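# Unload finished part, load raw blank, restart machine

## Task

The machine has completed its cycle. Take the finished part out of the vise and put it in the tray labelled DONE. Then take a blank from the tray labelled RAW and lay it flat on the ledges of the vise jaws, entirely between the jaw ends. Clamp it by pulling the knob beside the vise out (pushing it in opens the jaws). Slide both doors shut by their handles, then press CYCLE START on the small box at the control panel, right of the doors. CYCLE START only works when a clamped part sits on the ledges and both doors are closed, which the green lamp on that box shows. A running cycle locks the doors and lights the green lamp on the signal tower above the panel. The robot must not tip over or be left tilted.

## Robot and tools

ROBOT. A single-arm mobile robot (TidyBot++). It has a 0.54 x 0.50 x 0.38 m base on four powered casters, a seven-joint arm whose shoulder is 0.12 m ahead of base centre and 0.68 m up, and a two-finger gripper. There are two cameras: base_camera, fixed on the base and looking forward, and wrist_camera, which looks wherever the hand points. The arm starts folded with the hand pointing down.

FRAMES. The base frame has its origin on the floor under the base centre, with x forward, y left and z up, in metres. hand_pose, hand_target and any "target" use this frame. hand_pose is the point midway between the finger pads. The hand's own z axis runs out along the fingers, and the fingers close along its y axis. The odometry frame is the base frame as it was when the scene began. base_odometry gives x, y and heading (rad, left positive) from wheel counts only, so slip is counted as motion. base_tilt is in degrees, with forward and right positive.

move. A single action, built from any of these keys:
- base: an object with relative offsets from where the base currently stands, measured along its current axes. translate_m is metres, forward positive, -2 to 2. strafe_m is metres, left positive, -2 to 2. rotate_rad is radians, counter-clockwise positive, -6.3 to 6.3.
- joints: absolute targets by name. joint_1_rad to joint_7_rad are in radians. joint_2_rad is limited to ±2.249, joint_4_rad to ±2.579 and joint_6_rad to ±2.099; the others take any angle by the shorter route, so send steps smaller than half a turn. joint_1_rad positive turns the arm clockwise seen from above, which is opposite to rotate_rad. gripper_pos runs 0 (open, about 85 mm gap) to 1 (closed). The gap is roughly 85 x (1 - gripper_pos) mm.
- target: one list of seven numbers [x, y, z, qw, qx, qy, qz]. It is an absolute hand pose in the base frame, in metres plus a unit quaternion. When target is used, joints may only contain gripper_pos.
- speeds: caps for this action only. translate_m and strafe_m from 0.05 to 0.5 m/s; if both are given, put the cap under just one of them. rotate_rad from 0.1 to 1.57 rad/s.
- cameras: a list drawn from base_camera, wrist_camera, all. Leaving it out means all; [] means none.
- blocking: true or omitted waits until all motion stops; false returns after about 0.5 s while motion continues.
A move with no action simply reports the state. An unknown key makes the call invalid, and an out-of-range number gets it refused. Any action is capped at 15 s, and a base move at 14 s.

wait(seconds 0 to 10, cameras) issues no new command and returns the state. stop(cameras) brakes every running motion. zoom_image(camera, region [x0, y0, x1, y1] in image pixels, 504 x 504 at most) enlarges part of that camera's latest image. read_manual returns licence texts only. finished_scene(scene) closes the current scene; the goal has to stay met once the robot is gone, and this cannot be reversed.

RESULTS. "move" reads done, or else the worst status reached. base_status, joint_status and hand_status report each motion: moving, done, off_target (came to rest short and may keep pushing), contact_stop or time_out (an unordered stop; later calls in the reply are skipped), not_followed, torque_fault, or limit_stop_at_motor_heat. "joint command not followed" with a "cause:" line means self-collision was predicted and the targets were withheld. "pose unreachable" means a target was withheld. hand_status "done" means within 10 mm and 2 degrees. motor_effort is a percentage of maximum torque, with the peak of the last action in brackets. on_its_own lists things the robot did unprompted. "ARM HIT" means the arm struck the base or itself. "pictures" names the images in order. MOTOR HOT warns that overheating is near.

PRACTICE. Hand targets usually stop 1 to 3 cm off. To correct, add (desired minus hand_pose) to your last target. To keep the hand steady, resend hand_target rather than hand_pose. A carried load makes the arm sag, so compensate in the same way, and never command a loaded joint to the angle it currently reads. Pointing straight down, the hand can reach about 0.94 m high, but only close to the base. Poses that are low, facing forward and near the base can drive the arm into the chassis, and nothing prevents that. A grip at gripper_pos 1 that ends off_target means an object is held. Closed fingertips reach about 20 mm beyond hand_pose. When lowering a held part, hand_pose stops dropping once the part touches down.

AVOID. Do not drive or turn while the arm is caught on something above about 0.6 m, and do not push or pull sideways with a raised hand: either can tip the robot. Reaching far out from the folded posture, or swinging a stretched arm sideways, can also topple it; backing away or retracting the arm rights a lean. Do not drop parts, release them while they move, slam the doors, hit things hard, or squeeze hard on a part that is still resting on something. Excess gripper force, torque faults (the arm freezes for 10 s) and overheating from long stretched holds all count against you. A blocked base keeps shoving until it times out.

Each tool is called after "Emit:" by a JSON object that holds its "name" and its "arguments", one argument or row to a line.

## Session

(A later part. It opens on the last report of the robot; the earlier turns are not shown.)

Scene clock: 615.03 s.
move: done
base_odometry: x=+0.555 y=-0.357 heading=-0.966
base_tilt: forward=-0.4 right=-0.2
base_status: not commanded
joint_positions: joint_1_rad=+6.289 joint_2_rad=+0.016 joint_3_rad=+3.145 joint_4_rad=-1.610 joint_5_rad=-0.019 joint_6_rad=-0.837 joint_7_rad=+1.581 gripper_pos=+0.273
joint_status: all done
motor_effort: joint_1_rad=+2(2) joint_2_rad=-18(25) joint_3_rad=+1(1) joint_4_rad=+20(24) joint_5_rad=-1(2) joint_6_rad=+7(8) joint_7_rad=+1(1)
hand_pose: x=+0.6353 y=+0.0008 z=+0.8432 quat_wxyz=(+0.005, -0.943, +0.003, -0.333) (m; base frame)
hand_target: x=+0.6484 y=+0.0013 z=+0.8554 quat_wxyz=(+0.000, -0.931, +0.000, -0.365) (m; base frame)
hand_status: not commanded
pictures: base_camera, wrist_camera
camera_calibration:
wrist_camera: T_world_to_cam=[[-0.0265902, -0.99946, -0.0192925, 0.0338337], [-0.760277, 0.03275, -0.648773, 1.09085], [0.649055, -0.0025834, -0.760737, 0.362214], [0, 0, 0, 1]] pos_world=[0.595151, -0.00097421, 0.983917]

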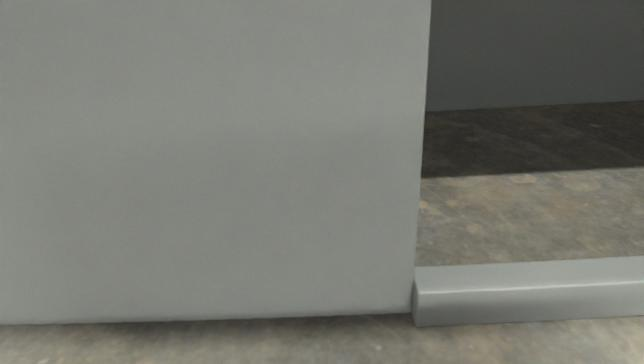

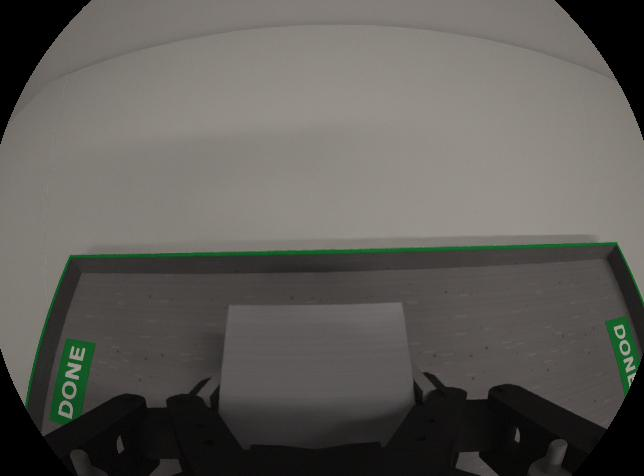

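Emit:
{"name": "move", "arguments": {
  "joints": {"joint_2_rad": 0.016, "joint_4_rad": -1.668, "joint_6_rad": -0.694},
  "cameras": ["wrist_camera"]
}}

Emit:
{"name": "move", "arguments": {
  "joints": {"joint_2_rad": 0.02, "joint_4_rad": -1.70, "joint_6_rad": -0.66},
  "cameras": ["wrist_camera"]
}}

Scene clock: 620.13 s.
move: done
base_odometry: x=+0.555 y=-0.357 heading=-0.966
base_tilt: forward=-0.4 right=-0.2
base_status: not commanded
joint_positions: joint_1_rad=+6.289 joint_2_rad=+0.007 joint_3_rad=+3.145 joint_4_rad=-1.649 joint_5_rad=-0.019 joint_6_rad=-0.756 joint_7_rad=+1.581 gripper_pos=+0.273
joint_status: all done
motor_effort: joint_1_rad=+1(1) joint_2_rad=-16(18) joint_3_rad=+0(1) joint_4_rad=+19(20) joint_5_rad=-1(2) joint_6_rad=+7(7) joint_7_rad=+1(1)
hand_pose: x=+0.6429 y=+0.0004 z=+0.8442 quat_wxyz=(+0.005, -0.934, +0.004, -0.357) (m; base frame)
hand_target: x=+0.6533 y=+0.0013 z=+0.8421 quat_wxyz=(+0.000, -0.928, +0.000, -0.373) (m; base frame)
hand_status: not commanded
pictures: wrist_camera
camera_calibration:
wrist_camera: T_world_to_cam=[[-0.0270922, -0.999431, -0.0201114, 0.034663], [-0.726059, 0.0335024, -0.686816, 1.10744], [0.687099, -0.00400536, -0.726553, 0.304771], [0, 0, 0, 1]] pos_world=[0.5956, -0.00123803, 0.982739]

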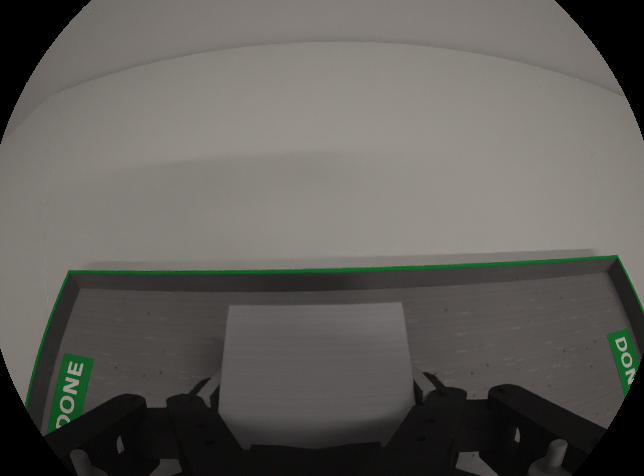

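Scene clock: 620.77 s.
move: done
base_odometry: x=+0.555 y=-0.357 heading=-0.966
base_tilt: forward=-0.4 right=-0.2
base_status: not commanded
joint_positions: joint_1_rad=+6.289 joint_2_rad=-0.005 joint_3_rad=+3.145 joint_4_rad=-1.674 joint_5_rad=-0.019 joint_6_rad=-0.721 joint_7_rad=+1.581 gripper_pos=+0.273
joint_status: all done
motor_effort: joint_1_rad=+2(2) joint_2_rad=-12(15) joint_3_rad=+1(1) joint_4_rad=+17(19) joint_5_rad=-1(2) joint_6_rad=+6(8) joint_7_rad=+0(1)
hand_pose: x=+0.6426 y=+0.0004 z=+0.8444 quat_wxyz=(+0.005, -0.930, +0.004, -0.367) (m; base frame)
hand_target: x=+0.6531 y=+0.0013 z=+0.8305 quat_wxyz=(+0.000, -0.928, +0.000, -0.372) (m; base frame)
hand_status: not commanded
pictures: wrist_camera
camera_calibration:
wrist_camera: T_world_to_cam=[[-0.0271052, -0.999423, -0.0204689, 0.0349235], [-0.711357, 0.0336706, -0.702024, 1.11077], [0.702308, -0.00446779, -0.711859, 0.282943], [0, 0, 0, 1]] pos_world=[0.592389, -0.00123276, 0.981918]

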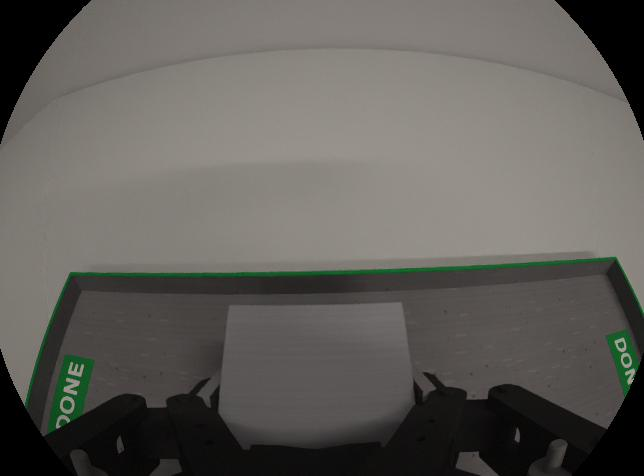

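Emit:
{"name": "move", "arguments": {
  "joints": {"joint_2_rad": 0.02, "joint_4_rad": -1.63, "joint_6_rad": -0.77},
  "cameras": ["wrist_camera"]
}}

Scene clock: 643.63 s.
move: done
base_odometry: x=+0.555 y=-0.357 heading=-0.966
base_tilt: forward=-0.3 right=-0.2
base_status: not commanded
joint_positions: joint_1_rad=+6.289 joint_2_rad=+0.006 joint_3_rad=+3.145 joint_4_rad=-1.651 joint_5_rad=-0.019 joint_6_rad=-0.751 joint_7_rad=+1.581 gripper_pos=+0.273
joint_status: all done
motor_effort: joint_1_rad=+0(1) joint_2_rad=-20(22) joint_3_rad=-1(1) joint_4_rad=+21(21) joint_5_rad=-2(2) joint_6_rad=+7(8) joint_7_rad=+0(1)
hand_pose: x=+0.6433 y=+0.0005 z=+0.8446 quat_wxyz=(+0.005, -0.933, +0.004, -0.359) (m; base frame)
hand_target: x=+0.6464 y=+0.0013 z=+0.8439 quat_wxyz=(+0.000, -0.936, +0.000, -0.353) (m; base frame)
hand_status: not commanded
pictures: wrist_camera
camera_calibration:
wrist_camera: T_world_to_cam=[[-0.0269069, -0.999434, -0.0201727, 0.0346954], [-0.723494, 0.0333954, -0.689522, 1.10862], [0.689806, -0.0039581, -0.723983, 0.300824], [0, 0, 0, 1]] pos_world=[0.595502, -0.00115626, 0.982908]

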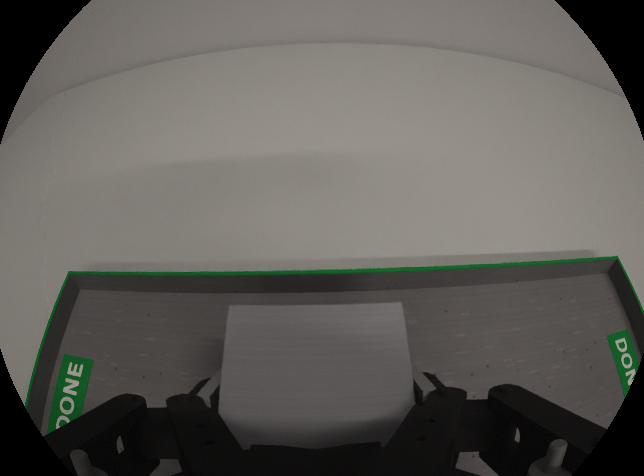

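Emit:
{"name": "move", "arguments": {
  "joints": {"joint_2_rad": 0.02, "joint_4_rad": -1.60, "joint_6_rad": -0.82},
  "cameras": ["wrist_camera"]
}}

Scene clock: 646.50 s.
move: done
base_odometry: x=+0.555 y=-0.357 heading=-0.966
base_tilt: forward=-0.4 right=-0.2
base_status: not commanded
joint_positions: joint_1_rad=+6.289 joint_2_rad=+0.011 joint_3_rad=+3.145 joint_4_rad=-1.631 joint_5_rad=-0.019 joint_6_rad=-0.789 joint_7_rad=+1.581 gripper_pos=+0.273
joint_status: all done
motor_effort: joint_1_rad=+1(1) joint_2_rad=-23(24) joint_3_rad=+0(1) joint_4_rad=+22(23) joint_5_rad=-1(2) joint_6_rad=+7(7) joint_7_rad=+0(1)
hand_pose: x=+0.6405 y=+0.0007 z=+0.8442 quat_wxyz=(+0.005, -0.937, +0.004, -0.348) (m; base frame)
hand_target: x=+0.6423 y=+0.0013 z=+0.8492 quat_wxyz=(+0.000, -0.939, +0.000, -0.344) (m; base frame)
hand_status: not commanded
pictures: wrist_camera
camera_calibration:
wrist_camera: T_world_to_cam=[[-0.026638, -0.999449, -0.019791, 0.034324], [-0.739681, 0.0330243, -0.672146, 1.10207], [0.67243, -0.0032656, -0.740154, 0.327237], [0, 0, 0, 1]] pos_world=[0.59605, -0.00102137, 0.983636]

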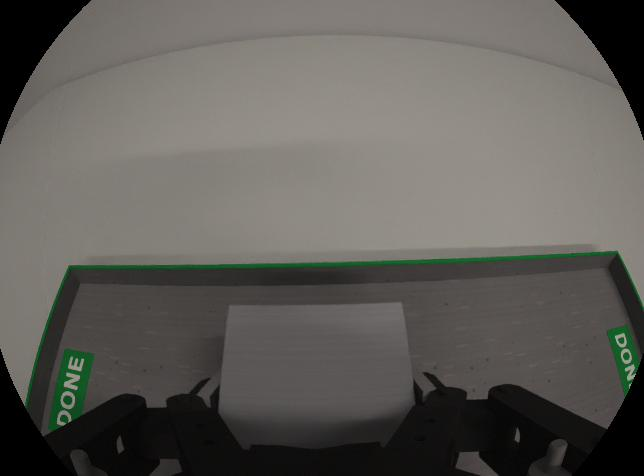

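Emit:
{"name": "move", "arguments": {
  "joints": {"gripper_pos": 0.2},
  "cameras": ["wrist_camera"]
}}

Emit:
{"name": "move", "arguments": {
  "joints": {"gripper_pos": 0.0},
  "cameras": ["wrist_camera"]
}}

Scene clock: 652.93 s.
move: done
base_odometry: x=+0.555 y=-0.357 heading=-0.966
base_tilt: forward=-0.3 right=-0.2
base_status: not commanded
joint_positions: joint_1_rad=+6.289 joint_2_rad=+0.011 joint_3_rad=+3.145 joint_4_rad=-1.621 joint_5_rad=-0.019 joint_6_rad=-0.789 joint_7_rad=+1.581 gripper_pos=+0.200
joint_status: all done
motor_effort: joint_1_rad=+1(1) joint_2_rad=-21(23) joint_3_rad=+0(0) joint_4_rad=+20(23) joint_5_rad=-1(1) joint_6_rad=+5(7) joint_7_rad=+1(1)
hand_pose: x=+0.6429 y=+0.0007 z=+0.8490 quat_wxyz=(+0.005, -0.936, +0.004, -0.352) (m; base frame)
hand_target: x=+0.6423 y=+0.0013 z=+0.8492 quat_wxyz=(+0.000, -0.939, +0.000, -0.344) (m; base frame)
hand_status: not commanded
pictures: wrist_camera
camera_calibration:
wrist_camera: T_world_to_cam=[[-0.0264531, -0.999451, -0.0199522, 0.0344788], [-0.733408, 0.0329664, -0.678989, 1.10884], [0.679274, -0.00332828, -0.733877, 0.319469], [0, 0, 0, 1]] pos_world=[0.597134, -0.00103115, 0.988026]

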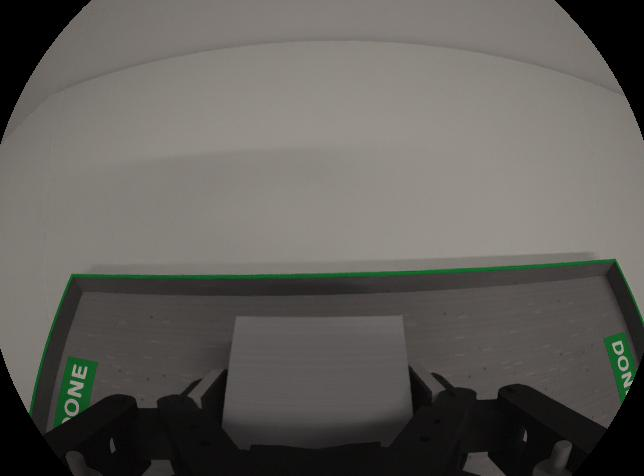

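Scene clock: 653.57 s.
move: done
base_odometry: x=+0.555 y=-0.357 heading=-0.966
base_tilt: forward=-0.3 right=-0.2
base_status: not commanded
joint_positions: joint_1_rad=+6.289 joint_2_rad=+0.011 joint_3_rad=+3.145 joint_4_rad=-1.621 joint_5_rad=-0.019 joint_6_rad=-0.789 joint_7_rad=+1.581 gripper_pos=+0.000
joint_status: all done
motor_effort: joint_1_rad=+1(1) joint_2_rad=-20(21) joint_3_rad=+0(1) joint_4_rad=+20(21) joint_5_rad=-1(1) joint_6_rad=+6(6) joint_7_rad=+1(1)
hand_pose: x=+0.6429 y=+0.0007 z=+0.8490 quat_wxyz=(+0.005, -0.936, +0.004, -0.352) (m; base frame)
hand_target: x=+0.6423 y=+0.0013 z=+0.8492 quat_wxyz=(+0.000, -0.939, +0.000, -0.344) (m; base frame)
hand_status: not commanded
pictures: wrist_camera
camera_calibration:
wrist_camera: T_world_to_cam=[[-0.0264531, -0.999451, -0.0199522, 0.0344788], [-0.733408, 0.0329664, -0.678989, 1.10884], [0.679274, -0.00332828, -0.733877, 0.319469], [0, 0, 0, 1]] pos_world=[0.597134, -0.00103115, 0.988026]

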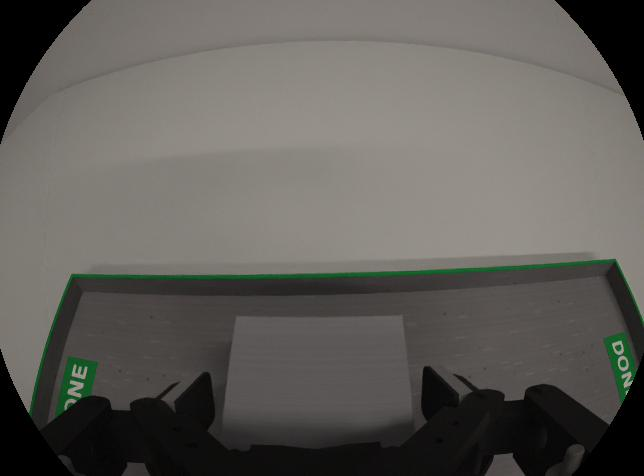

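Emit:
{"name": "move", "arguments": {
  "joints": {"joint_2_rad": 0.077, "joint_4_rad": -0.94, "joint_6_rad": -1.48},
  "cameras": ["wrist_camera"]
}}

Emit:
{"name": "move", "arguments": {
  "base": {"strafe_m": -0.6},
  "cameras": ["wrist_camera"]
}}

Scene clock: 662.03 s.
move: done
base_odometry: x=+0.555 y=-0.357 heading=-0.966
base_tilt: forward=-0.4 right=-0.2
base_status: not commanded
joint_positions: joint_1_rad=+6.289 joint_2_rad=+0.051 joint_3_rad=+3.145 joint_4_rad=-0.962 joint_5_rad=-0.019 joint_6_rad=-1.428 joint_7_rad=+1.581 gripper_pos=+0.000
joint_status: all done
motor_effort: joint_1_rad=+1(1) joint_2_rad=-19(22) joint_3_rad=+0(1) joint_4_rad=+18(22) joint_5_rad=-1(1) joint_6_rad=+6(7) joint_7_rad=+1(1)
hand_pose: x=+0.6078 y=+0.0027 z=+1.0302 quat_wxyz=(+0.006, -0.939, -0.002, -0.343) (m; base frame)
hand_target: x=+0.6058 y=+0.0013 z=+1.0178 quat_wxyz=(+0.000, -0.949, +0.000, -0.317) (m; base frame)
hand_status: not commanded
pictures: wrist_camera
camera_calibration:
wrist_camera: T_world_to_cam=[[-0.0153916, -0.999742, -0.0166847, 0.0290948], [-0.747219, 0.0225886, -0.664194, 1.19924], [0.6644, 0.0022441, -0.747374, 0.499181], [0, 0, 0, 1]] pos_world=[0.564889, 0.00087784, 1.17009]

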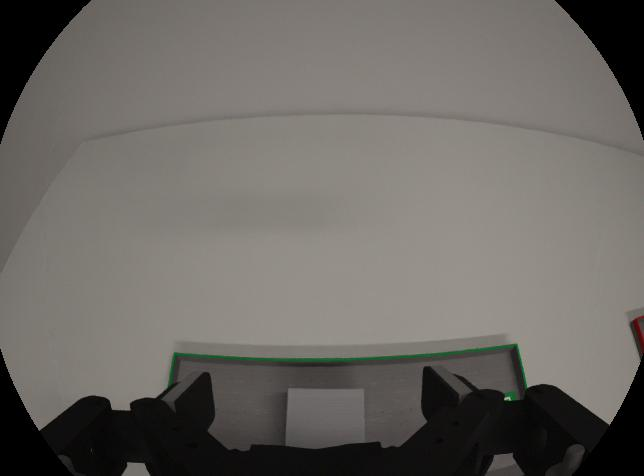

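Scene clock: 664.40 s.
move: done
base_odometry: x=+0.061 y=-0.698 heading=-0.967
base_tilt: forward=-0.4 right=-0.2
base_status: done
joint_positions: joint_1_rad=+6.289 joint_2_rad=+0.052 joint_3_rad=+3.145 joint_4_rad=-0.962 joint_5_rad=-0.019 joint_6_rad=-1.431 joint_7_rad=+1.581 gripper_pos=+0.000
joint_status: not commanded
motor_effort: joint_1_rad=+0(3) joint_2_rad=-20(20) joint_3_rad=+0(3) joint_4_rad=+18(19) joint_5_rad=-1(2) joint_6_rad=+5(6) joint_7_rad=+1(1)
hand_pose: x=+0.6075 y=+0.0026 z=+1.0295 quat_wxyz=(+0.006, -0.940, -0.002, -0.342) (m; base frame)
hand_target: x=+0.6058 y=+0.0013 z=+1.0178 quat_wxyz=(+0.000, -0.949, +0.000, -0.317) (m; base frame)
hand_status: not commanded
pictures: wrist_camera
camera_calibration:
wrist_camera: T_world_to_cam=[[-0.015521, -0.999741, -0.016642, 0.029061], [-0.74906, 0.0226509, -0.662115, 1.19751], [0.66232, 0.0021892, -0.749218, 0.502002], [0, 0, 0, 1]] pos_world=[0.564973, 0.000829783, 1.16948]

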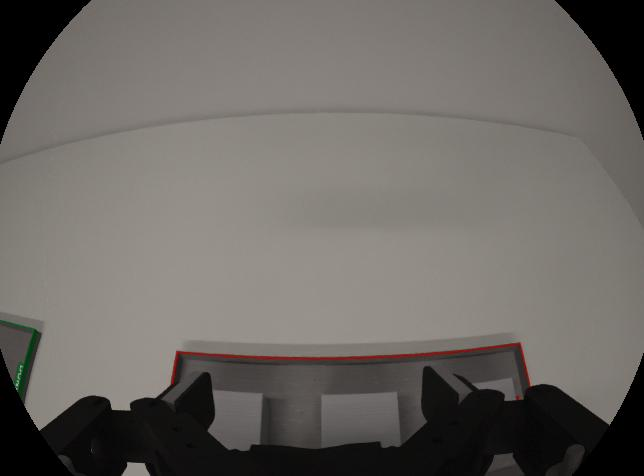

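Emit:
{"name": "zoom_image", "arguments": {
  "camera": "wrist_camera",
  "region": [160, 320, 560, 476]
}}

Scaled by 1.260.

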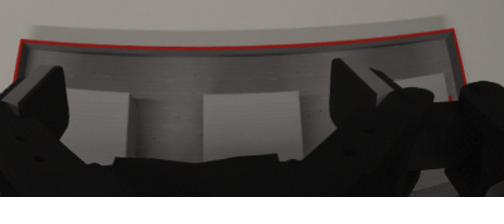

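Emit:
{"name": "move", "arguments": {
  "base": {"strafe_m": -0.032},
  "joints": {"joint_2_rad": 0.01, "joint_4_rad": -1.355, "joint_6_rad": -1.036},
  "cameras": ["wrist_camera"]
}}

Scene clock: 680.53 s.
move: done
base_odometry: x=+0.035 y=-0.716 heading=-0.967
base_tilt: forward=-0.4 right=-0.2
base_status: done
joint_positions: joint_1_rad=+6.288 joint_2_rad=+0.027 joint_3_rad=+3.145 joint_4_rad=-1.347 joint_5_rad=-0.019 joint_6_rad=-1.096 joint_7_rad=+1.581 gripper_pos=+0.000
joint_status: all done
motor_effort: joint_1_rad=+1(3) joint_2_rad=-21(23) joint_3_rad=+0(2) joint_4_rad=+20(21) joint_5_rad=-1(2) joint_6_rad=+5(6) joint_7_rad=+1(1)
hand_pose: x=+0.6324 y=+0.0021 z=+0.9201 quat_wxyz=(+0.006, -0.944, +0.001, -0.329) (m; base frame)
hand_target: x=+0.6410 y=+0.0013 z=+0.9370 quat_wxyz=(+0.000, -0.932, +0.000, -0.362) (m; base frame)
hand_status: not commanded
pictures: wrist_camera
camera_calibration:
wrist_camera: T_world_to_cam=[[-0.0211128, -0.999601, -0.0187833, 0.0326168], [-0.765788, 0.0282469, -0.642473, 1.13621], [0.642747, 0.000819609, -0.766078, 0.431475], [0, 0, 0, 1]] pos_world=[0.593458, 0.000155633, 1.06114]

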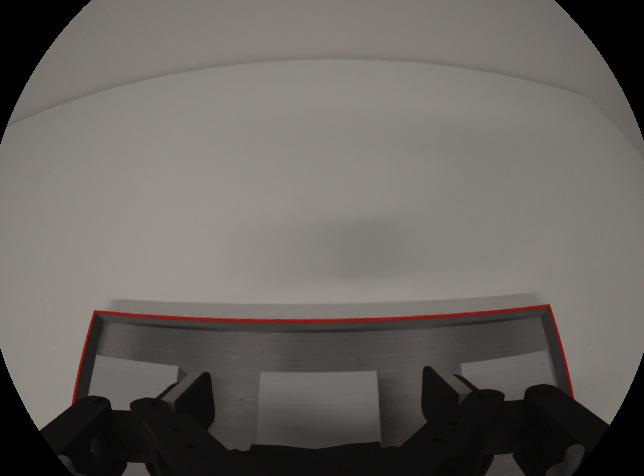

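Emit:
{"name": "move", "arguments": {
  "joints": {"joint_2_rad": -0.012, "joint_4_rad": -1.562, "joint_6_rad": -0.835},
  "cameras": ["wrist_camera"]
}}

Scene clock: 703.30 s.
move: done
base_odometry: x=+0.035 y=-0.716 heading=-0.967
base_tilt: forward=-0.3 right=-0.2
base_status: not commanded
joint_positions: joint_1_rad=+6.288 joint_2_rad=+0.005 joint_3_rad=+3.145 joint_4_rad=-1.556 joint_5_rad=-0.019 joint_6_rad=-0.895 joint_7_rad=+1.581 gripper_pos=+0.000
joint_status: all done
motor_effort: joint_1_rad=+1(1) joint_2_rad=-20(22) joint_3_rad=+0(0) joint_4_rad=+20(22) joint_5_rad=-1(1) joint_6_rad=+5(6) joint_7_rad=+1(1)
hand_pose: x=+0.6326 y=+0.0015 z=+0.8644 quat_wxyz=(+0.006, -0.942, +0.003, -0.336) (m; base frame)
hand_target: x=+0.6419 y=+0.0013 z=+0.8827 quat_wxyz=(+0.000, -0.929, +0.000, -0.369) (m; base frame)
hand_status: not commanded
pictures: wrist_camera
camera_calibration:
wrist_camera: T_world_to_cam=[[-0.0246222, -0.999508, -0.0194449, 0.0336925], [-0.756812, 0.031345, -0.65288, 1.10393], [0.653168, -0.00135918, -0.757212, 0.374483], [0, 0, 0, 1]] pos_world=[0.591693, -0.000417648, 1.00495]

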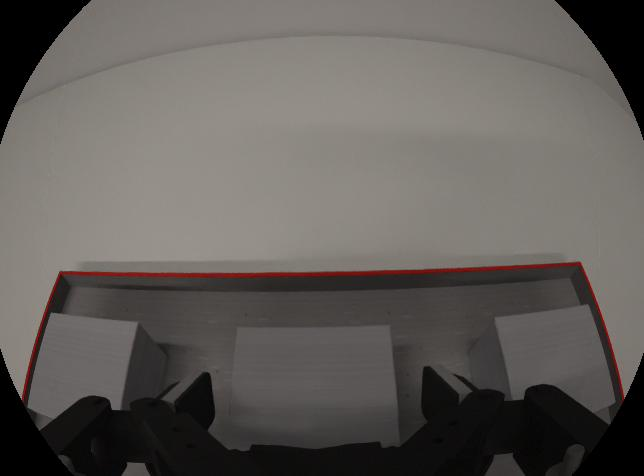

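Emit:
{"name": "move", "arguments": {
  "joints": {"joint_2_rad": -0.012, "joint_4_rad": -1.622, "joint_6_rad": -0.772},
  "cameras": ["wrist_camera"]
}}

Scene clock: 712.13 s.
move: done
base_odometry: x=+0.035 y=-0.716 heading=-0.967
base_tilt: forward=-0.3 right=-0.2
base_status: not commanded
joint_positions: joint_1_rad=+6.288 joint_2_rad=+0.002 joint_3_rad=+3.145 joint_4_rad=-1.618 joint_5_rad=-0.019 joint_6_rad=-0.829 joint_7_rad=+1.581 gripper_pos=+0.000
joint_status: all done
motor_effort: joint_1_rad=+1(1) joint_2_rad=-20(21) joint_3_rad=+0(1) joint_4_rad=+20(22) joint_5_rad=-1(1) joint_6_rad=+6(7) joint_7_rad=+1(1)
hand_pose: x=+0.6326 y=+0.0012 z=+0.8476 quat_wxyz=(+0.006, -0.941, +0.003, -0.339) (m; base frame)
hand_target: x=+0.6424 y=+0.0013 z=+0.8645 quat_wxyz=(+0.000, -0.929, +0.000, -0.371) (m; base frame)
hand_status: not commanded
pictures: wrist_camera
camera_calibration:
wrist_camera: T_world_to_cam=[[-0.02571, -0.999478, -0.0195596, 0.0338986], [-0.751736, 0.0322274, -0.658677, 1.0947], [0.658963, -0.00223092, -0.752172, 0.353772], [0, 0, 0, 1]] pos_world=[0.590675, -0.000609252, 0.987815]

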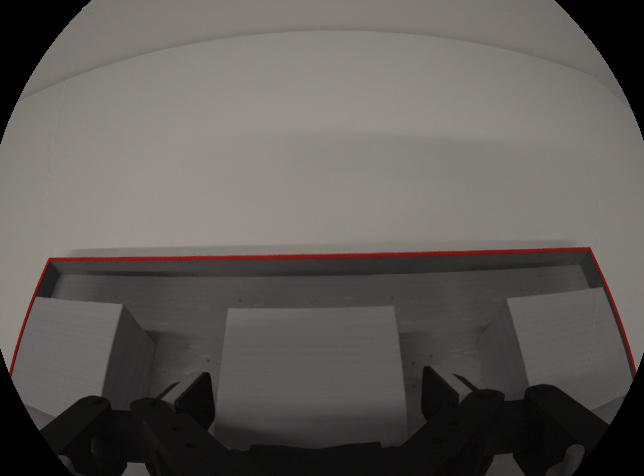

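Emit:
{"name": "move", "arguments": {
  "joints": {"gripper_pos": 0.4},
  "cameras": ["wrist_camera"]
}}

Scene clock: 719.70 s.
move: off_target
base_odometry: x=+0.035 y=-0.716 heading=-0.967
base_tilt: forward=-0.3 right=-0.2
base_status: not commanded
joint_positions: joint_1_rad=+6.287 joint_2_rad=+0.001 joint_3_rad=+3.145 joint_4_rad=-1.618 joint_5_rad=-0.019 joint_6_rad=-0.829 joint_7_rad=+1.581 gripper_pos=+0.284
joint_status: gripper_pos off_target (ended at +0.284, target +0.400)
motor_effort: joint_1_rad=+0(2) joint_2_rad=-20(21) joint_3_rad=-1(2) joint_4_rad=+21(22) joint_5_rad=-1(2) joint_6_rad=+6(7) joint_7_rad=+0(1)
hand_pose: x=+0.6324 y=+0.0016 z=+0.8481 quat_wxyz=(+0.006, -0.940, +0.003, -0.340) (m; base frame)
hand_target: x=+0.6424 y=+0.0013 z=+0.8645 quat_wxyz=(+0.000, -0.929, +0.000, -0.371) (m; base frame)
hand_status: not commanded
pictures: wrist_camera
camera_calibration:
wrist_camera: T_world_to_cam=[[-0.025018, -0.999495, -0.0195849, 0.0338337], [-0.750934, 0.0317214, -0.659615, 1.09518], [0.659904, -0.00179527, -0.751348, 0.352982], [0, 0, 0, 1]] pos_world=[0.590317, -0.000290208, 0.98827]

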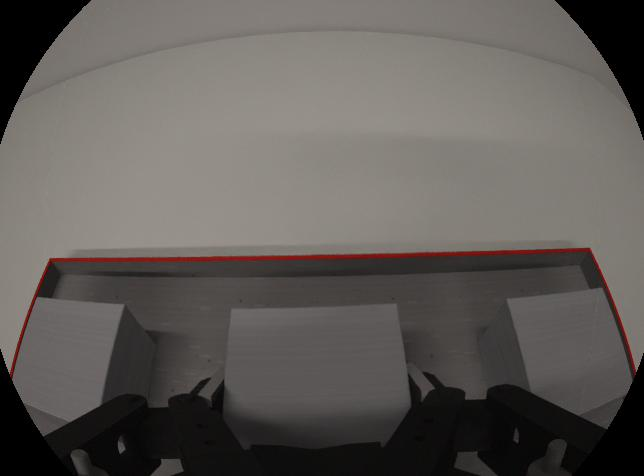

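Emit:
{"name": "move", "arguments": {
  "joints": {"joint_2_rad": -0.02, "joint_4_rad": -1.48, "joint_6_rad": -0.90},
  "cameras": ["wrist_camera"]
}}

Emit:
{"name": "move", "arguments": {
  "joints": {"gripper_pos": 0.7},
  "cameras": ["wrist_camera"]
}}

Scene clock: 728.87 s.
move: off_target
base_odometry: x=+0.035 y=-0.716 heading=-0.967
base_tilt: forward=-0.3 right=-0.2
base_status: not commanded
joint_positions: joint_1_rad=+6.287 joint_2_rad=+0.001 joint_3_rad=+3.145 joint_4_rad=-1.520 joint_5_rad=-0.019 joint_6_rad=-0.878 joint_7_rad=+1.581 gripper_pos=+0.284
joint_status: joint_4_rad off_target (ended at -1.520, target -1.480); the others done
motor_effort: joint_1_rad=+1(1) joint_2_rad=-24(27) joint_3_rad=+0(0) joint_4_rad=+25(27) joint_5_rad=-1(2) joint_6_rad=+9(10) joint_7_rad=+1(1)
hand_pose: x=+0.6442 y=+0.0016 z=+0.8890 quat_wxyz=(+0.006, -0.932, +0.002, -0.363) (m; base frame)
hand_target: x=+0.6423 y=+0.0013 z=+0.9163 quat_wxyz=(+0.000, -0.925, +0.000, -0.381) (m; base frame)
hand_status: not commanded
pictures: wrist_camera
camera_calibration:
wrist_camera: T_world_to_cam=[[-0.023118, -0.999525, -0.0203701, 0.0344976], [-0.71773, 0.0307774, -0.695641, 1.14161], [0.695938, -0.00146161, -0.718101, 0.323151], [0, 0, 0, 1]] pos_world=[0.595272, -0.000182187, 1.02691]

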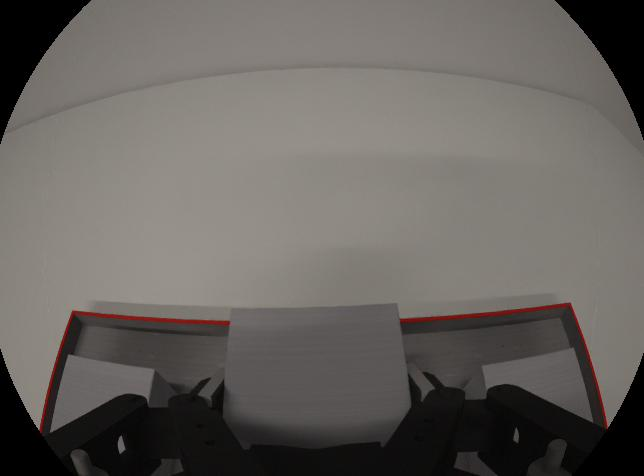

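Scene clock: 729.57 s.
move: off_target
base_odometry: x=+0.035 y=-0.716 heading=-0.967
base_tilt: forward=-0.4 right=-0.2
base_status: not commanded
joint_positions: joint_1_rad=+6.287 joint_2_rad=+0.001 joint_3_rad=+3.145 joint_4_rad=-1.520 joint_5_rad=-0.019 joint_6_rad=-0.878 joint_7_rad=+1.581 gripper_pos=+0.284
joint_status: gripper_pos off_target (ended at +0.284, target +0.700)
motor_effort: joint_1_rad=+1(1) joint_2_rad=-24(25) joint_3_rad=+0(1) joint_4_rad=+25(25) joint_5_rad=-1(1) joint_6_rad=+8(9) joint_7_rad=+0(1)
hand_pose: x=+0.6442 y=+0.0016 z=+0.8890 quat_wxyz=(+0.006, -0.932, +0.002, -0.363) (m; base frame)
hand_target: x=+0.6423 y=+0.0013 z=+0.9163 quat_wxyz=(+0.000, -0.925, +0.000, -0.381) (m; base frame)
hand_status: not commanded
pictures: wrist_camera
camera_calibration:
wrist_camera: T_world_to_cam=[[-0.023118, -0.999525, -0.0203701, 0.0344976], [-0.71773, 0.0307774, -0.695641, 1.14161], [0.695938, -0.00146161, -0.718101, 0.323151], [0, 0, 0, 1]] pos_world=[0.595272, -0.000182187, 1.02691]

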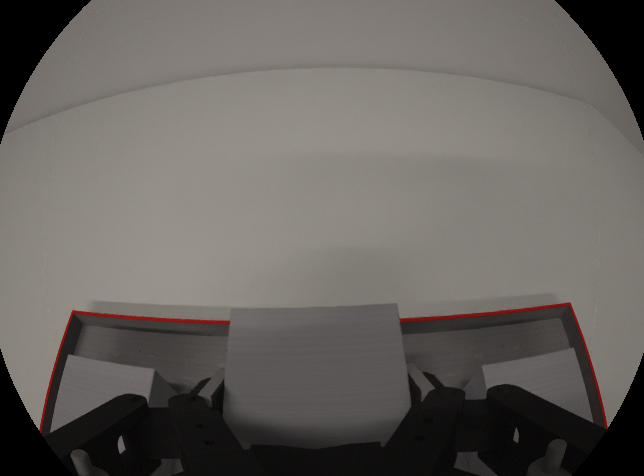

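Emit:
{"name": "move", "arguments": {
  "joints": {"joint_2_rad": 0.06, "joint_4_rad": -0.885, "joint_6_rad": -1.485},
  "cameras": ["wrist_camera"]
}}

Emit:
{"name": "move", "arguments": {
  "base": {"translate_m": -1.011, "strafe_m": -0.018, "rotate_rad": 3.14},
  "speeds": {"rotate_rad": 1.1},
  "cameras": ["wrist_camera", "base_camera"]
}}

Scene clock: 769.00 s.
move: off_target
base_odometry: x=+0.035 y=-0.716 heading=-0.967
base_tilt: forward=-0.3 right=-0.2
base_status: not commanded
joint_positions: joint_1_rad=+6.287 joint_2_rad=+0.054 joint_3_rad=+3.145 joint_4_rad=-0.928 joint_5_rad=-0.019 joint_6_rad=-1.452 joint_7_rad=+1.581 gripper_pos=+0.284
joint_status: joint_4_rad off_target (ended at -0.928, target -0.885); the others done
motor_effort: joint_1_rad=+1(1) joint_2_rad=-23(26) joint_3_rad=+0(1) joint_4_rad=+21(26) joint_5_rad=-1(1) joint_6_rad=+8(10) joint_7_rad=+1(1)
hand_pose: x=+0.6054 y=+0.0033 z=+1.0401 quat_wxyz=(+0.006, -0.938, -0.003, -0.346) (m; base frame)
hand_target: x=+0.6023 y=+0.0013 z=+1.0502 quat_wxyz=(+0.000, -0.937, +0.000, -0.348) (m; base frame)
hand_status: not commanded
pictures: wrist_camera
camera_calibration:
wrist_camera: T_world_to_cam=[[-0.0136776, -0.999771, -0.0164689, 0.0285948], [-0.742124, 0.0211883, -0.669927, 1.20686], [0.670123, 0.00305898, -0.742244, 0.499375], [0, 0, 0, 1]] pos_world=[0.561391, 0.00148933, 1.17964]

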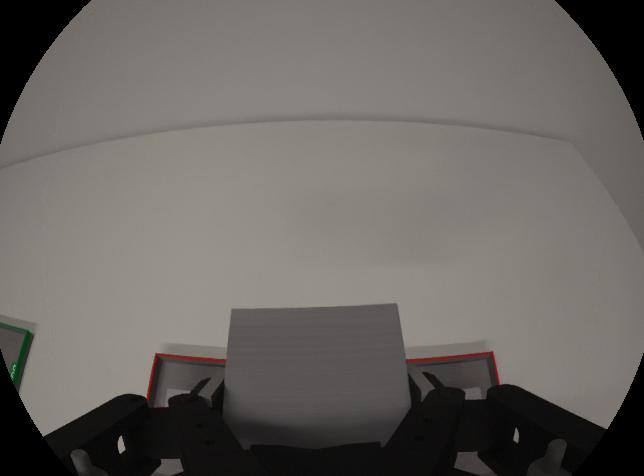

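Scene clock: 773.50 s.
move: done
base_odometry: x=-0.554 y=+0.106 heading=+2.173
base_tilt: forward=-0.3 right=-0.2
base_status: done
joint_positions: joint_1_rad=+6.281 joint_2_rad=+0.078 joint_3_rad=+3.145 joint_4_rad=-0.927 joint_5_rad=-0.019 joint_6_rad=-1.455 joint_7_rad=+1.581 gripper_pos=+0.284
joint_status: not commanded
motor_effort: joint_1_rad=+1(4) joint_2_rad=-24(29) joint_3_rad=+0(3) joint_4_rad=+21(22) joint_5_rad=-1(3) joint_6_rad=+8(8) joint_7_rad=+1(1)
hand_pose: x=+0.6134 y=+0.0064 z=+1.0282 quat_wxyz=(+0.007, -0.942, -0.006, -0.334) (m; base frame)
hand_target: x=+0.6023 y=+0.0013 z=+1.0502 quat_wxyz=(+0.000, -0.937, +0.000, -0.348) (m; base frame)
hand_status: not commanded
pictures: base_camera, wrist_camera
camera_calibration:
wrist_camera: T_world_to_cam=[[-0.00774469, -0.99984, -0.0160961, 0.0275718], [-0.759168, 0.0163557, -0.65069, 1.19547], [0.650849, 0.00718027, -0.759173, 0.514456], [0, 0, 0, 1]] pos_world=[0.57294, 0.00432074, 1.16888]

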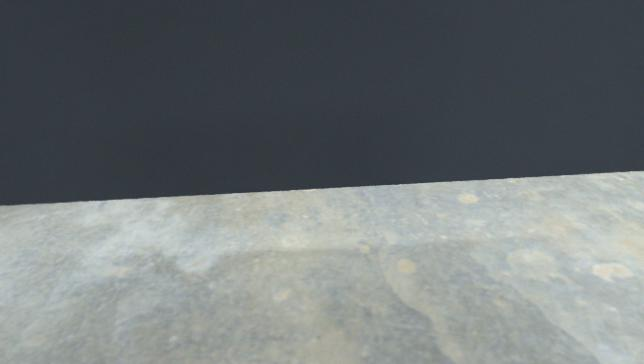

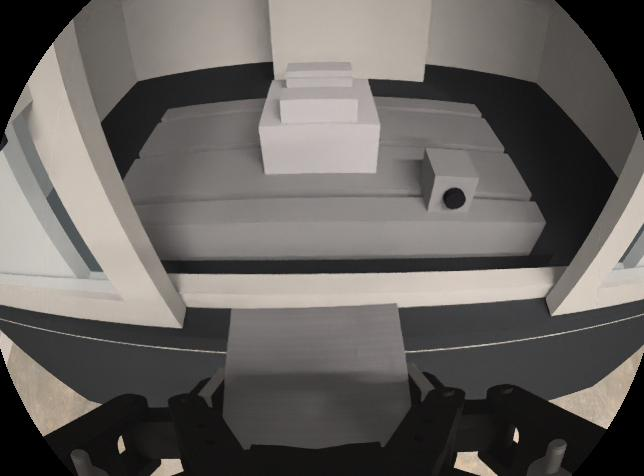

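Emit:
{"name": "zoom_image", "arguments": {
  "camera": "wrist_camera",
  "region": [230, 40, 490, 240]
}}

Scaled by 1.938.

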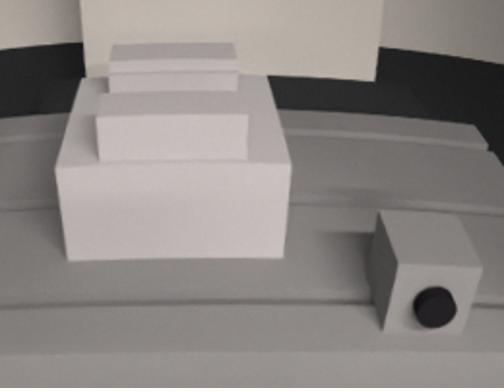

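Emit:
{"name": "zoom_image", "arguments": {
  "camera": "wrist_camera",
  "region": [260, 50, 380, 135]
}}

Scaled by 4.200.

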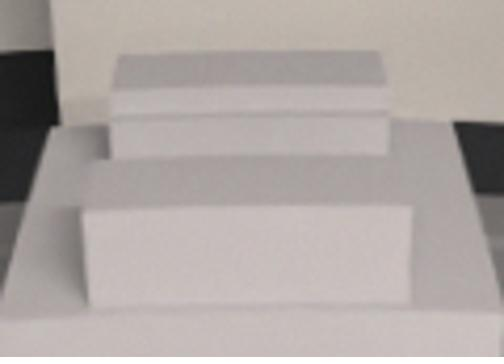

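Emit:
{"name": "zoom_image", "arguments": {
  "camera": "wrist_camera",
  "region": [275, 58, 365, 126]
}}

Scaled by 5.600.

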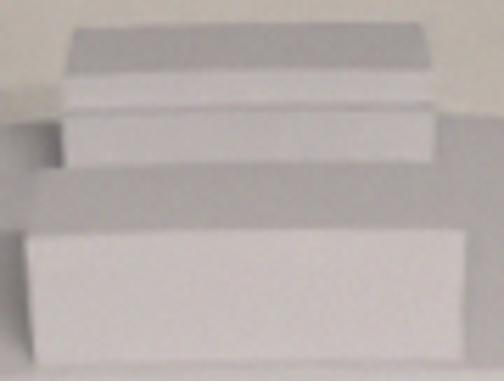

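Emit:
{"name": "move", "arguments": {
  "base": {"translate_m": 0.27},
  "cameras": ["wrist_camera"]
}}

Emit:
{"name": "zoom_image", "arguments": {
  "camera": "wrist_camera",
  "region": [240, 120, 400, 250]
}}

Scene clock: 813.87 s.
move: done
base_odometry: x=-0.707 y=+0.328 heading=+2.174
base_tilt: forward=-0.3 right=-0.2
base_status: done
joint_positions: joint_1_rad=+6.281 joint_2_rad=+0.085 joint_3_rad=+3.145 joint_4_rad=-0.925 joint_5_rad=-0.019 joint_6_rad=-1.460 joint_7_rad=+1.581 gripper_pos=+0.284
joint_status: not commanded
motor_effort: joint_1_rad=+0(1) joint_2_rad=-24(30) joint_3_rad=+0(1) joint_4_rad=+21(23) joint_5_rad=-1(1) joint_6_rad=+8(9) joint_7_rad=+1(1)
hand_pose: x=+0.6145 y=+0.0064 z=+1.0249 quat_wxyz=(+0.007, -0.944, -0.006, -0.330) (m; base frame)
hand_target: x=+0.6023 y=+0.0013 z=+1.0502 quat_wxyz=(+0.000, -0.937, +0.000, -0.348) (m; base frame)
hand_status: not commanded
pictures: wrist_camera
camera_calibration:
wrist_camera: T_world_to_cam=[[-0.00782106, -0.999842, -0.0159607, 0.0274448], [-0.765462, 0.0162564, -0.643275, 1.19042], [0.643433, 0.00718624, -0.765469, 0.522184], [0, 0, 0, 1]] pos_world=[0.575448, 0.00433587, 1.16592]

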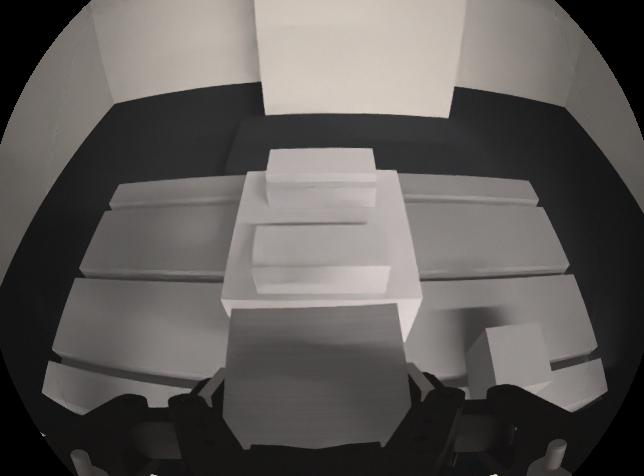

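Scaled by 3.150.

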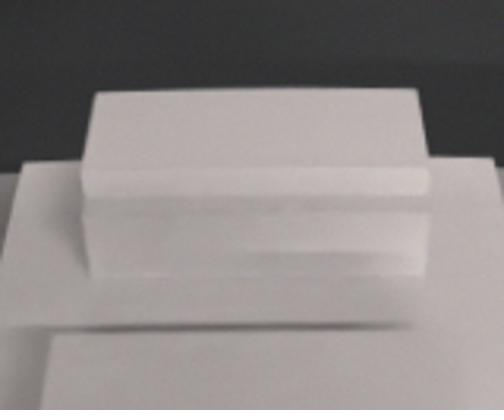

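Emit:
{"name": "zoom_image", "arguments": {
  "camera": "wrist_camera",
  "region": [260, 145, 330, 240]
}}

Emit:
{"name": "zoom_image", "arguments": {
  "camera": "wrist_camera",
  "region": [315, 145, 385, 240]
}}

Scaled by 5.305.

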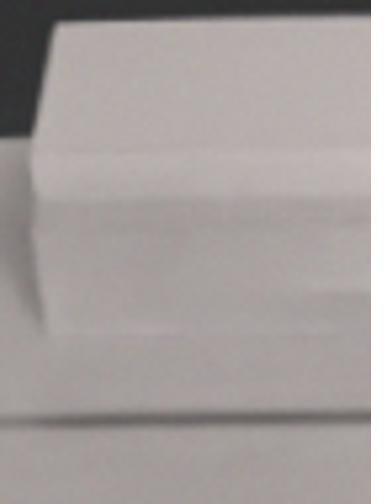

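Scaled by 5.305.

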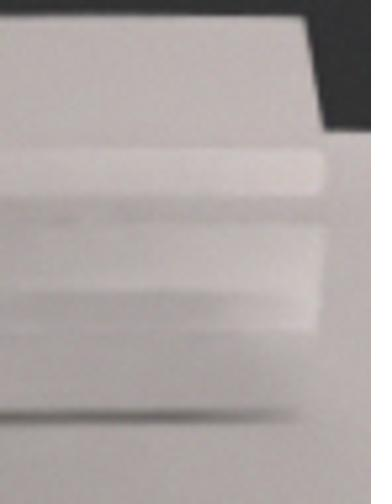

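Emit:
{"name": "zoom_image", "arguments": {
  "camera": "wrist_camera",
  "region": [215, 290, 415, 460]
}}

Scaled by 2.520.

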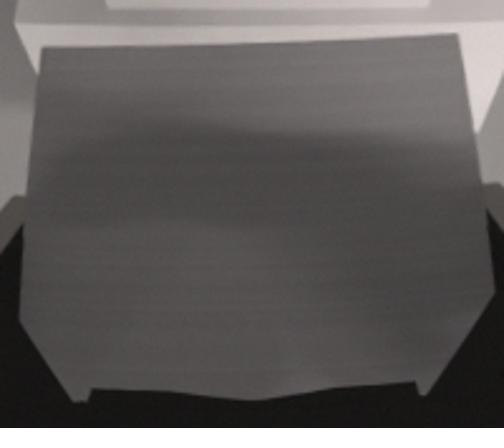

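Emit:
{"name": "move", "arguments": {
  "base": {"translate_m": 0.1796, "strafe_m": 0.0192, "rotate_rad": -0.038},
  "joints": {"joint_2_rad": 0.005, "joint_4_rad": -1.065, "joint_6_rad": -1.25},
  "cameras": ["wrist_camera"]
}}

Emit:
{"name": "zoom_image", "arguments": {
  "camera": "wrist_camera",
  "region": [215, 200, 435, 340]
}}

Scene clock: 882.80 s.
move: done
base_odometry: x=-0.825 y=+0.466 heading=+2.135
base_tilt: forward=-0.3 right=-0.2
base_status: done
joint_positions: joint_1_rad=+6.288 joint_2_rad=+0.035 joint_3_rad=+3.145 joint_4_rad=-1.083 joint_5_rad=-0.019 joint_6_rad=-1.321 joint_7_rad=+1.581 gripper_pos=+0.284
joint_status: all done
motor_effort: joint_1_rad=+1(4) joint_2_rad=-23(30) joint_3_rad=+0(3) joint_4_rad=+23(25) joint_5_rad=-1(2) joint_6_rad=+8(10) joint_7_rad=+1(1)
hand_pose: x=+0.6176 y=+0.0029 z=+1.0027 quat_wxyz=(+0.006, -0.939, -0.002, -0.344) (m; base frame)
hand_target: x=+0.6248 y=+0.0013 z=+1.0415 quat_wxyz=(+0.000, -0.917, +0.000, -0.399) (m; base frame)
hand_status: not commanded
pictures: wrist_camera
camera_calibration:
wrist_camera: T_world_to_cam=[[-0.0162055, -0.999713, -0.0176304, 0.030432], [-0.744872, 0.0238335, -0.666782, 1.18937], [0.667011, 0.00232687, -0.745044, 0.468194], [0, 0, 0, 1]] pos_world=[0.574128, 0.000987089, 1.14241]

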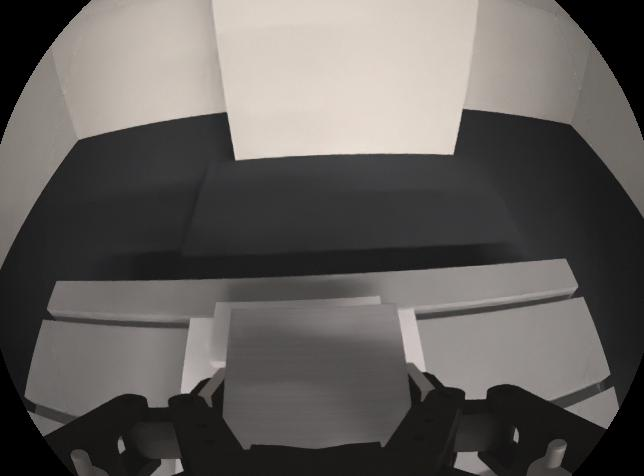

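Scaled by 2.291.

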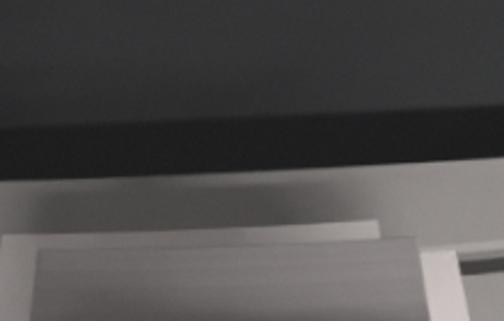

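Emit:
{"name": "move", "arguments": {
  "base": {"translate_m": 0.003, "strafe_m": 0.005, "rotate_rad": 0.01},
  "joints": {"joint_2_rad": -0.01, "joint_4_rad": -1.137, "joint_6_rad": -1.2},
  "cameras": ["wrist_camera"]
}}

Emit:
{"name": "zoom_image", "arguments": {
  "camera": "wrist_camera",
  "region": [205, 260, 405, 340]
}}

Scene clock: 900.73 s.
move: done
base_odometry: x=-0.831 y=+0.466 heading=+2.145
base_tilt: forward=-0.3 right=-0.2
base_status: done
joint_positions: joint_1_rad=+6.284 joint_2_rad=+0.025 joint_3_rad=+3.145 joint_4_rad=-1.155 joint_5_rad=-0.019 joint_6_rad=-1.275 joint_7_rad=+1.581 gripper_pos=+0.284
joint_status: all done
motor_effort: joint_1_rad=+0(5) joint_2_rad=-23(26) joint_3_rad=+0(5) joint_4_rad=+23(25) joint_5_rad=-1(3) joint_6_rad=+7(9) joint_7_rad=+1(1)
hand_pose: x=+0.6175 y=+0.0049 z=+0.9816 quat_wxyz=(+0.007, -0.942, -0.003, -0.337) (m; base frame)
hand_target: x=+0.6252 y=+0.0013 z=+1.0239 quat_wxyz=(+0.000, -0.918, +0.000, -0.396) (m; base frame)
hand_status: not commanded
pictures: wrist_camera
camera_calibration:
wrist_camera: T_world_to_cam=[[-0.0129908, -0.999756, -0.0178826, 0.0303729], [-0.755966, 0.0215257, -0.654257, 1.1698], [0.654482, 0.00501936, -0.756061, 0.471063], [0, 0, 0, 1]] pos_world=[0.57642, 0.00282037, 1.12205]

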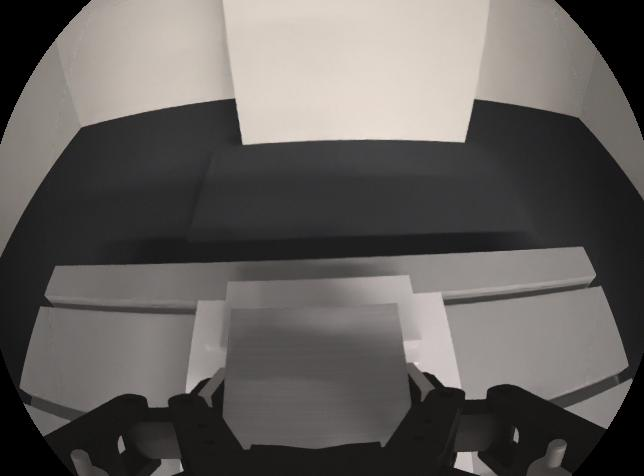

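Scaled by 2.520.

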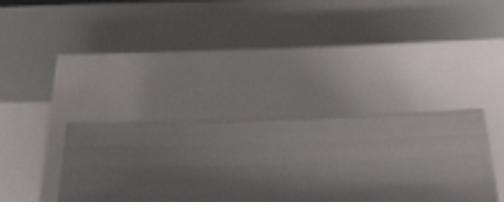

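Emit:
{"name": "move", "arguments": {
  "joints": {"joint_2_rad": -0.032, "joint_4_rad": -1.198, "joint_6_rad": -1.145},
  "cameras": ["wrist_camera"]
}}

Emit:
{"name": "zoom_image", "arguments": {
  "camera": "wrist_camera",
  "region": [165, 230, 465, 430]
}}

Scene clock: 922.60 s.
move: done
base_odometry: x=-0.831 y=+0.466 heading=+2.145
base_tilt: forward=-0.3 right=-0.2
base_status: not commanded
joint_positions: joint_1_rad=+6.284 joint_2_rad=+0.005 joint_3_rad=+3.145 joint_4_rad=-1.214 joint_5_rad=-0.019 joint_6_rad=-1.222 joint_7_rad=+1.581 gripper_pos=+0.284
joint_status: all done
motor_effort: joint_1_rad=+0(1) joint_2_rad=-23(24) joint_3_rad=+0(0) joint_4_rad=+23(24) joint_5_rad=-1(1) joint_6_rad=+8(9) joint_7_rad=+1(1)
hand_pose: x=+0.6170 y=+0.0048 z=+0.9730 quat_wxyz=(+0.007, -0.939, -0.003, -0.343) (m; base frame)
hand_target: x=+0.6243 y=+0.0013 z=+1.0162 quat_wxyz=(+0.000, -0.915, +0.000, -0.403) (m; base frame)
hand_status: not commanded
pictures: wrist_camera
camera_calibration:
wrist_camera: T_world_to_cam=[[-0.0136632, -0.999737, -0.0184416, 0.0310542], [-0.746667, 0.0224681, -0.664819, 1.16829], [0.665058, 0.00468619, -0.746777, 0.449365], [0, 0, 0, 1]] pos_world=[0.573891, 0.00269102, 1.11285]

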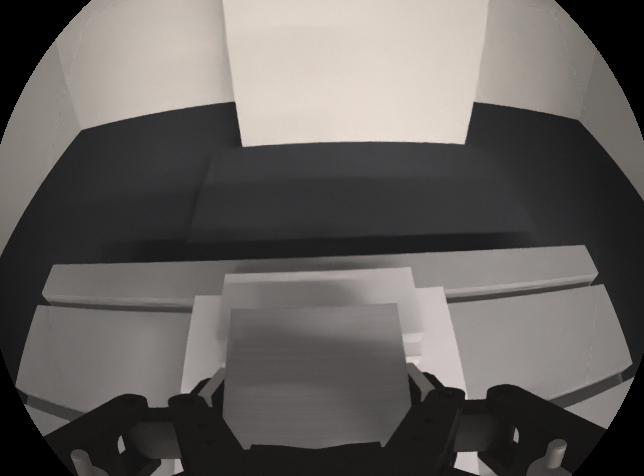

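Scaled by 1.680.

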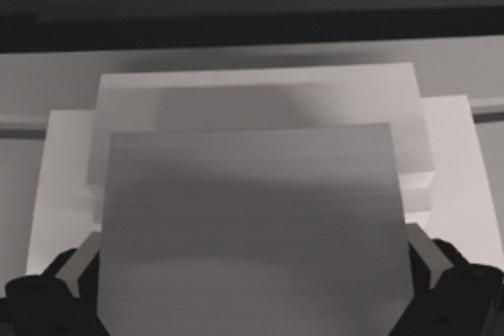

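Emit:
{"name": "move", "arguments": {
  "joints": {"joint_2_rad": -0.032, "joint_4_rad": -1.222, "joint_6_rad": -1.125},
  "cameras": ["wrist_camera"]
}}

Scene clock: 930.13 s.
move: done
base_odometry: x=-0.831 y=+0.466 heading=+2.145
base_tilt: forward=-0.3 right=-0.3
base_status: not commanded
joint_positions: joint_1_rad=+6.284 joint_2_rad=+0.001 joint_3_rad=+3.145 joint_4_rad=-1.235 joint_5_rad=-0.019 joint_6_rad=-1.198 joint_7_rad=+1.581 gripper_pos=+0.284
joint_status: all done
motor_effort: joint_1_rad=+1(1) joint_2_rad=-23(23) joint_3_rad=+0(1) joint_4_rad=+24(25) joint_5_rad=-1(1) joint_6_rad=+8(9) joint_7_rad=+1(1)
hand_pose: x=+0.6189 y=+0.0048 z=+0.9695 quat_wxyz=(+0.007, -0.938, -0.003, -0.347) (m; base frame)
hand_target: x=+0.6264 y=+0.0013 z=+1.0083 quat_wxyz=(+0.000, -0.916, +0.000, -0.402) (m; base frame)
hand_status: not commanded
pictures: wrist_camera
camera_calibration:
wrist_camera: T_world_to_cam=[[-0.0139497, -0.999728, -0.0186758, 0.0313596], [-0.741829, 0.022871, -0.670199, 1.1696], [0.670444, 0.00450517, -0.741946, 0.437479], [0, 0, 0, 1]] pos_world=[0.574775, 0.00263029, 1.10904]

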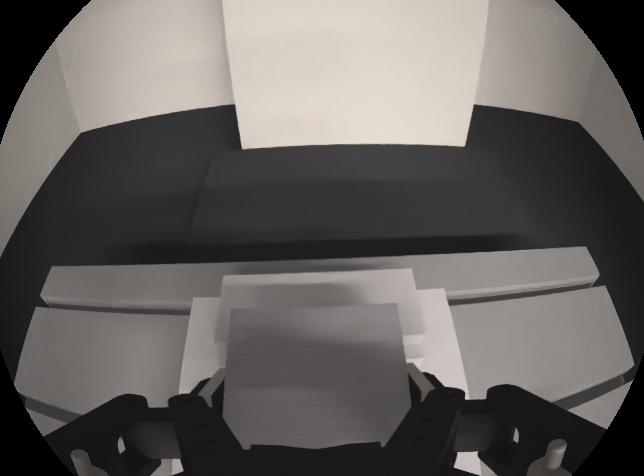

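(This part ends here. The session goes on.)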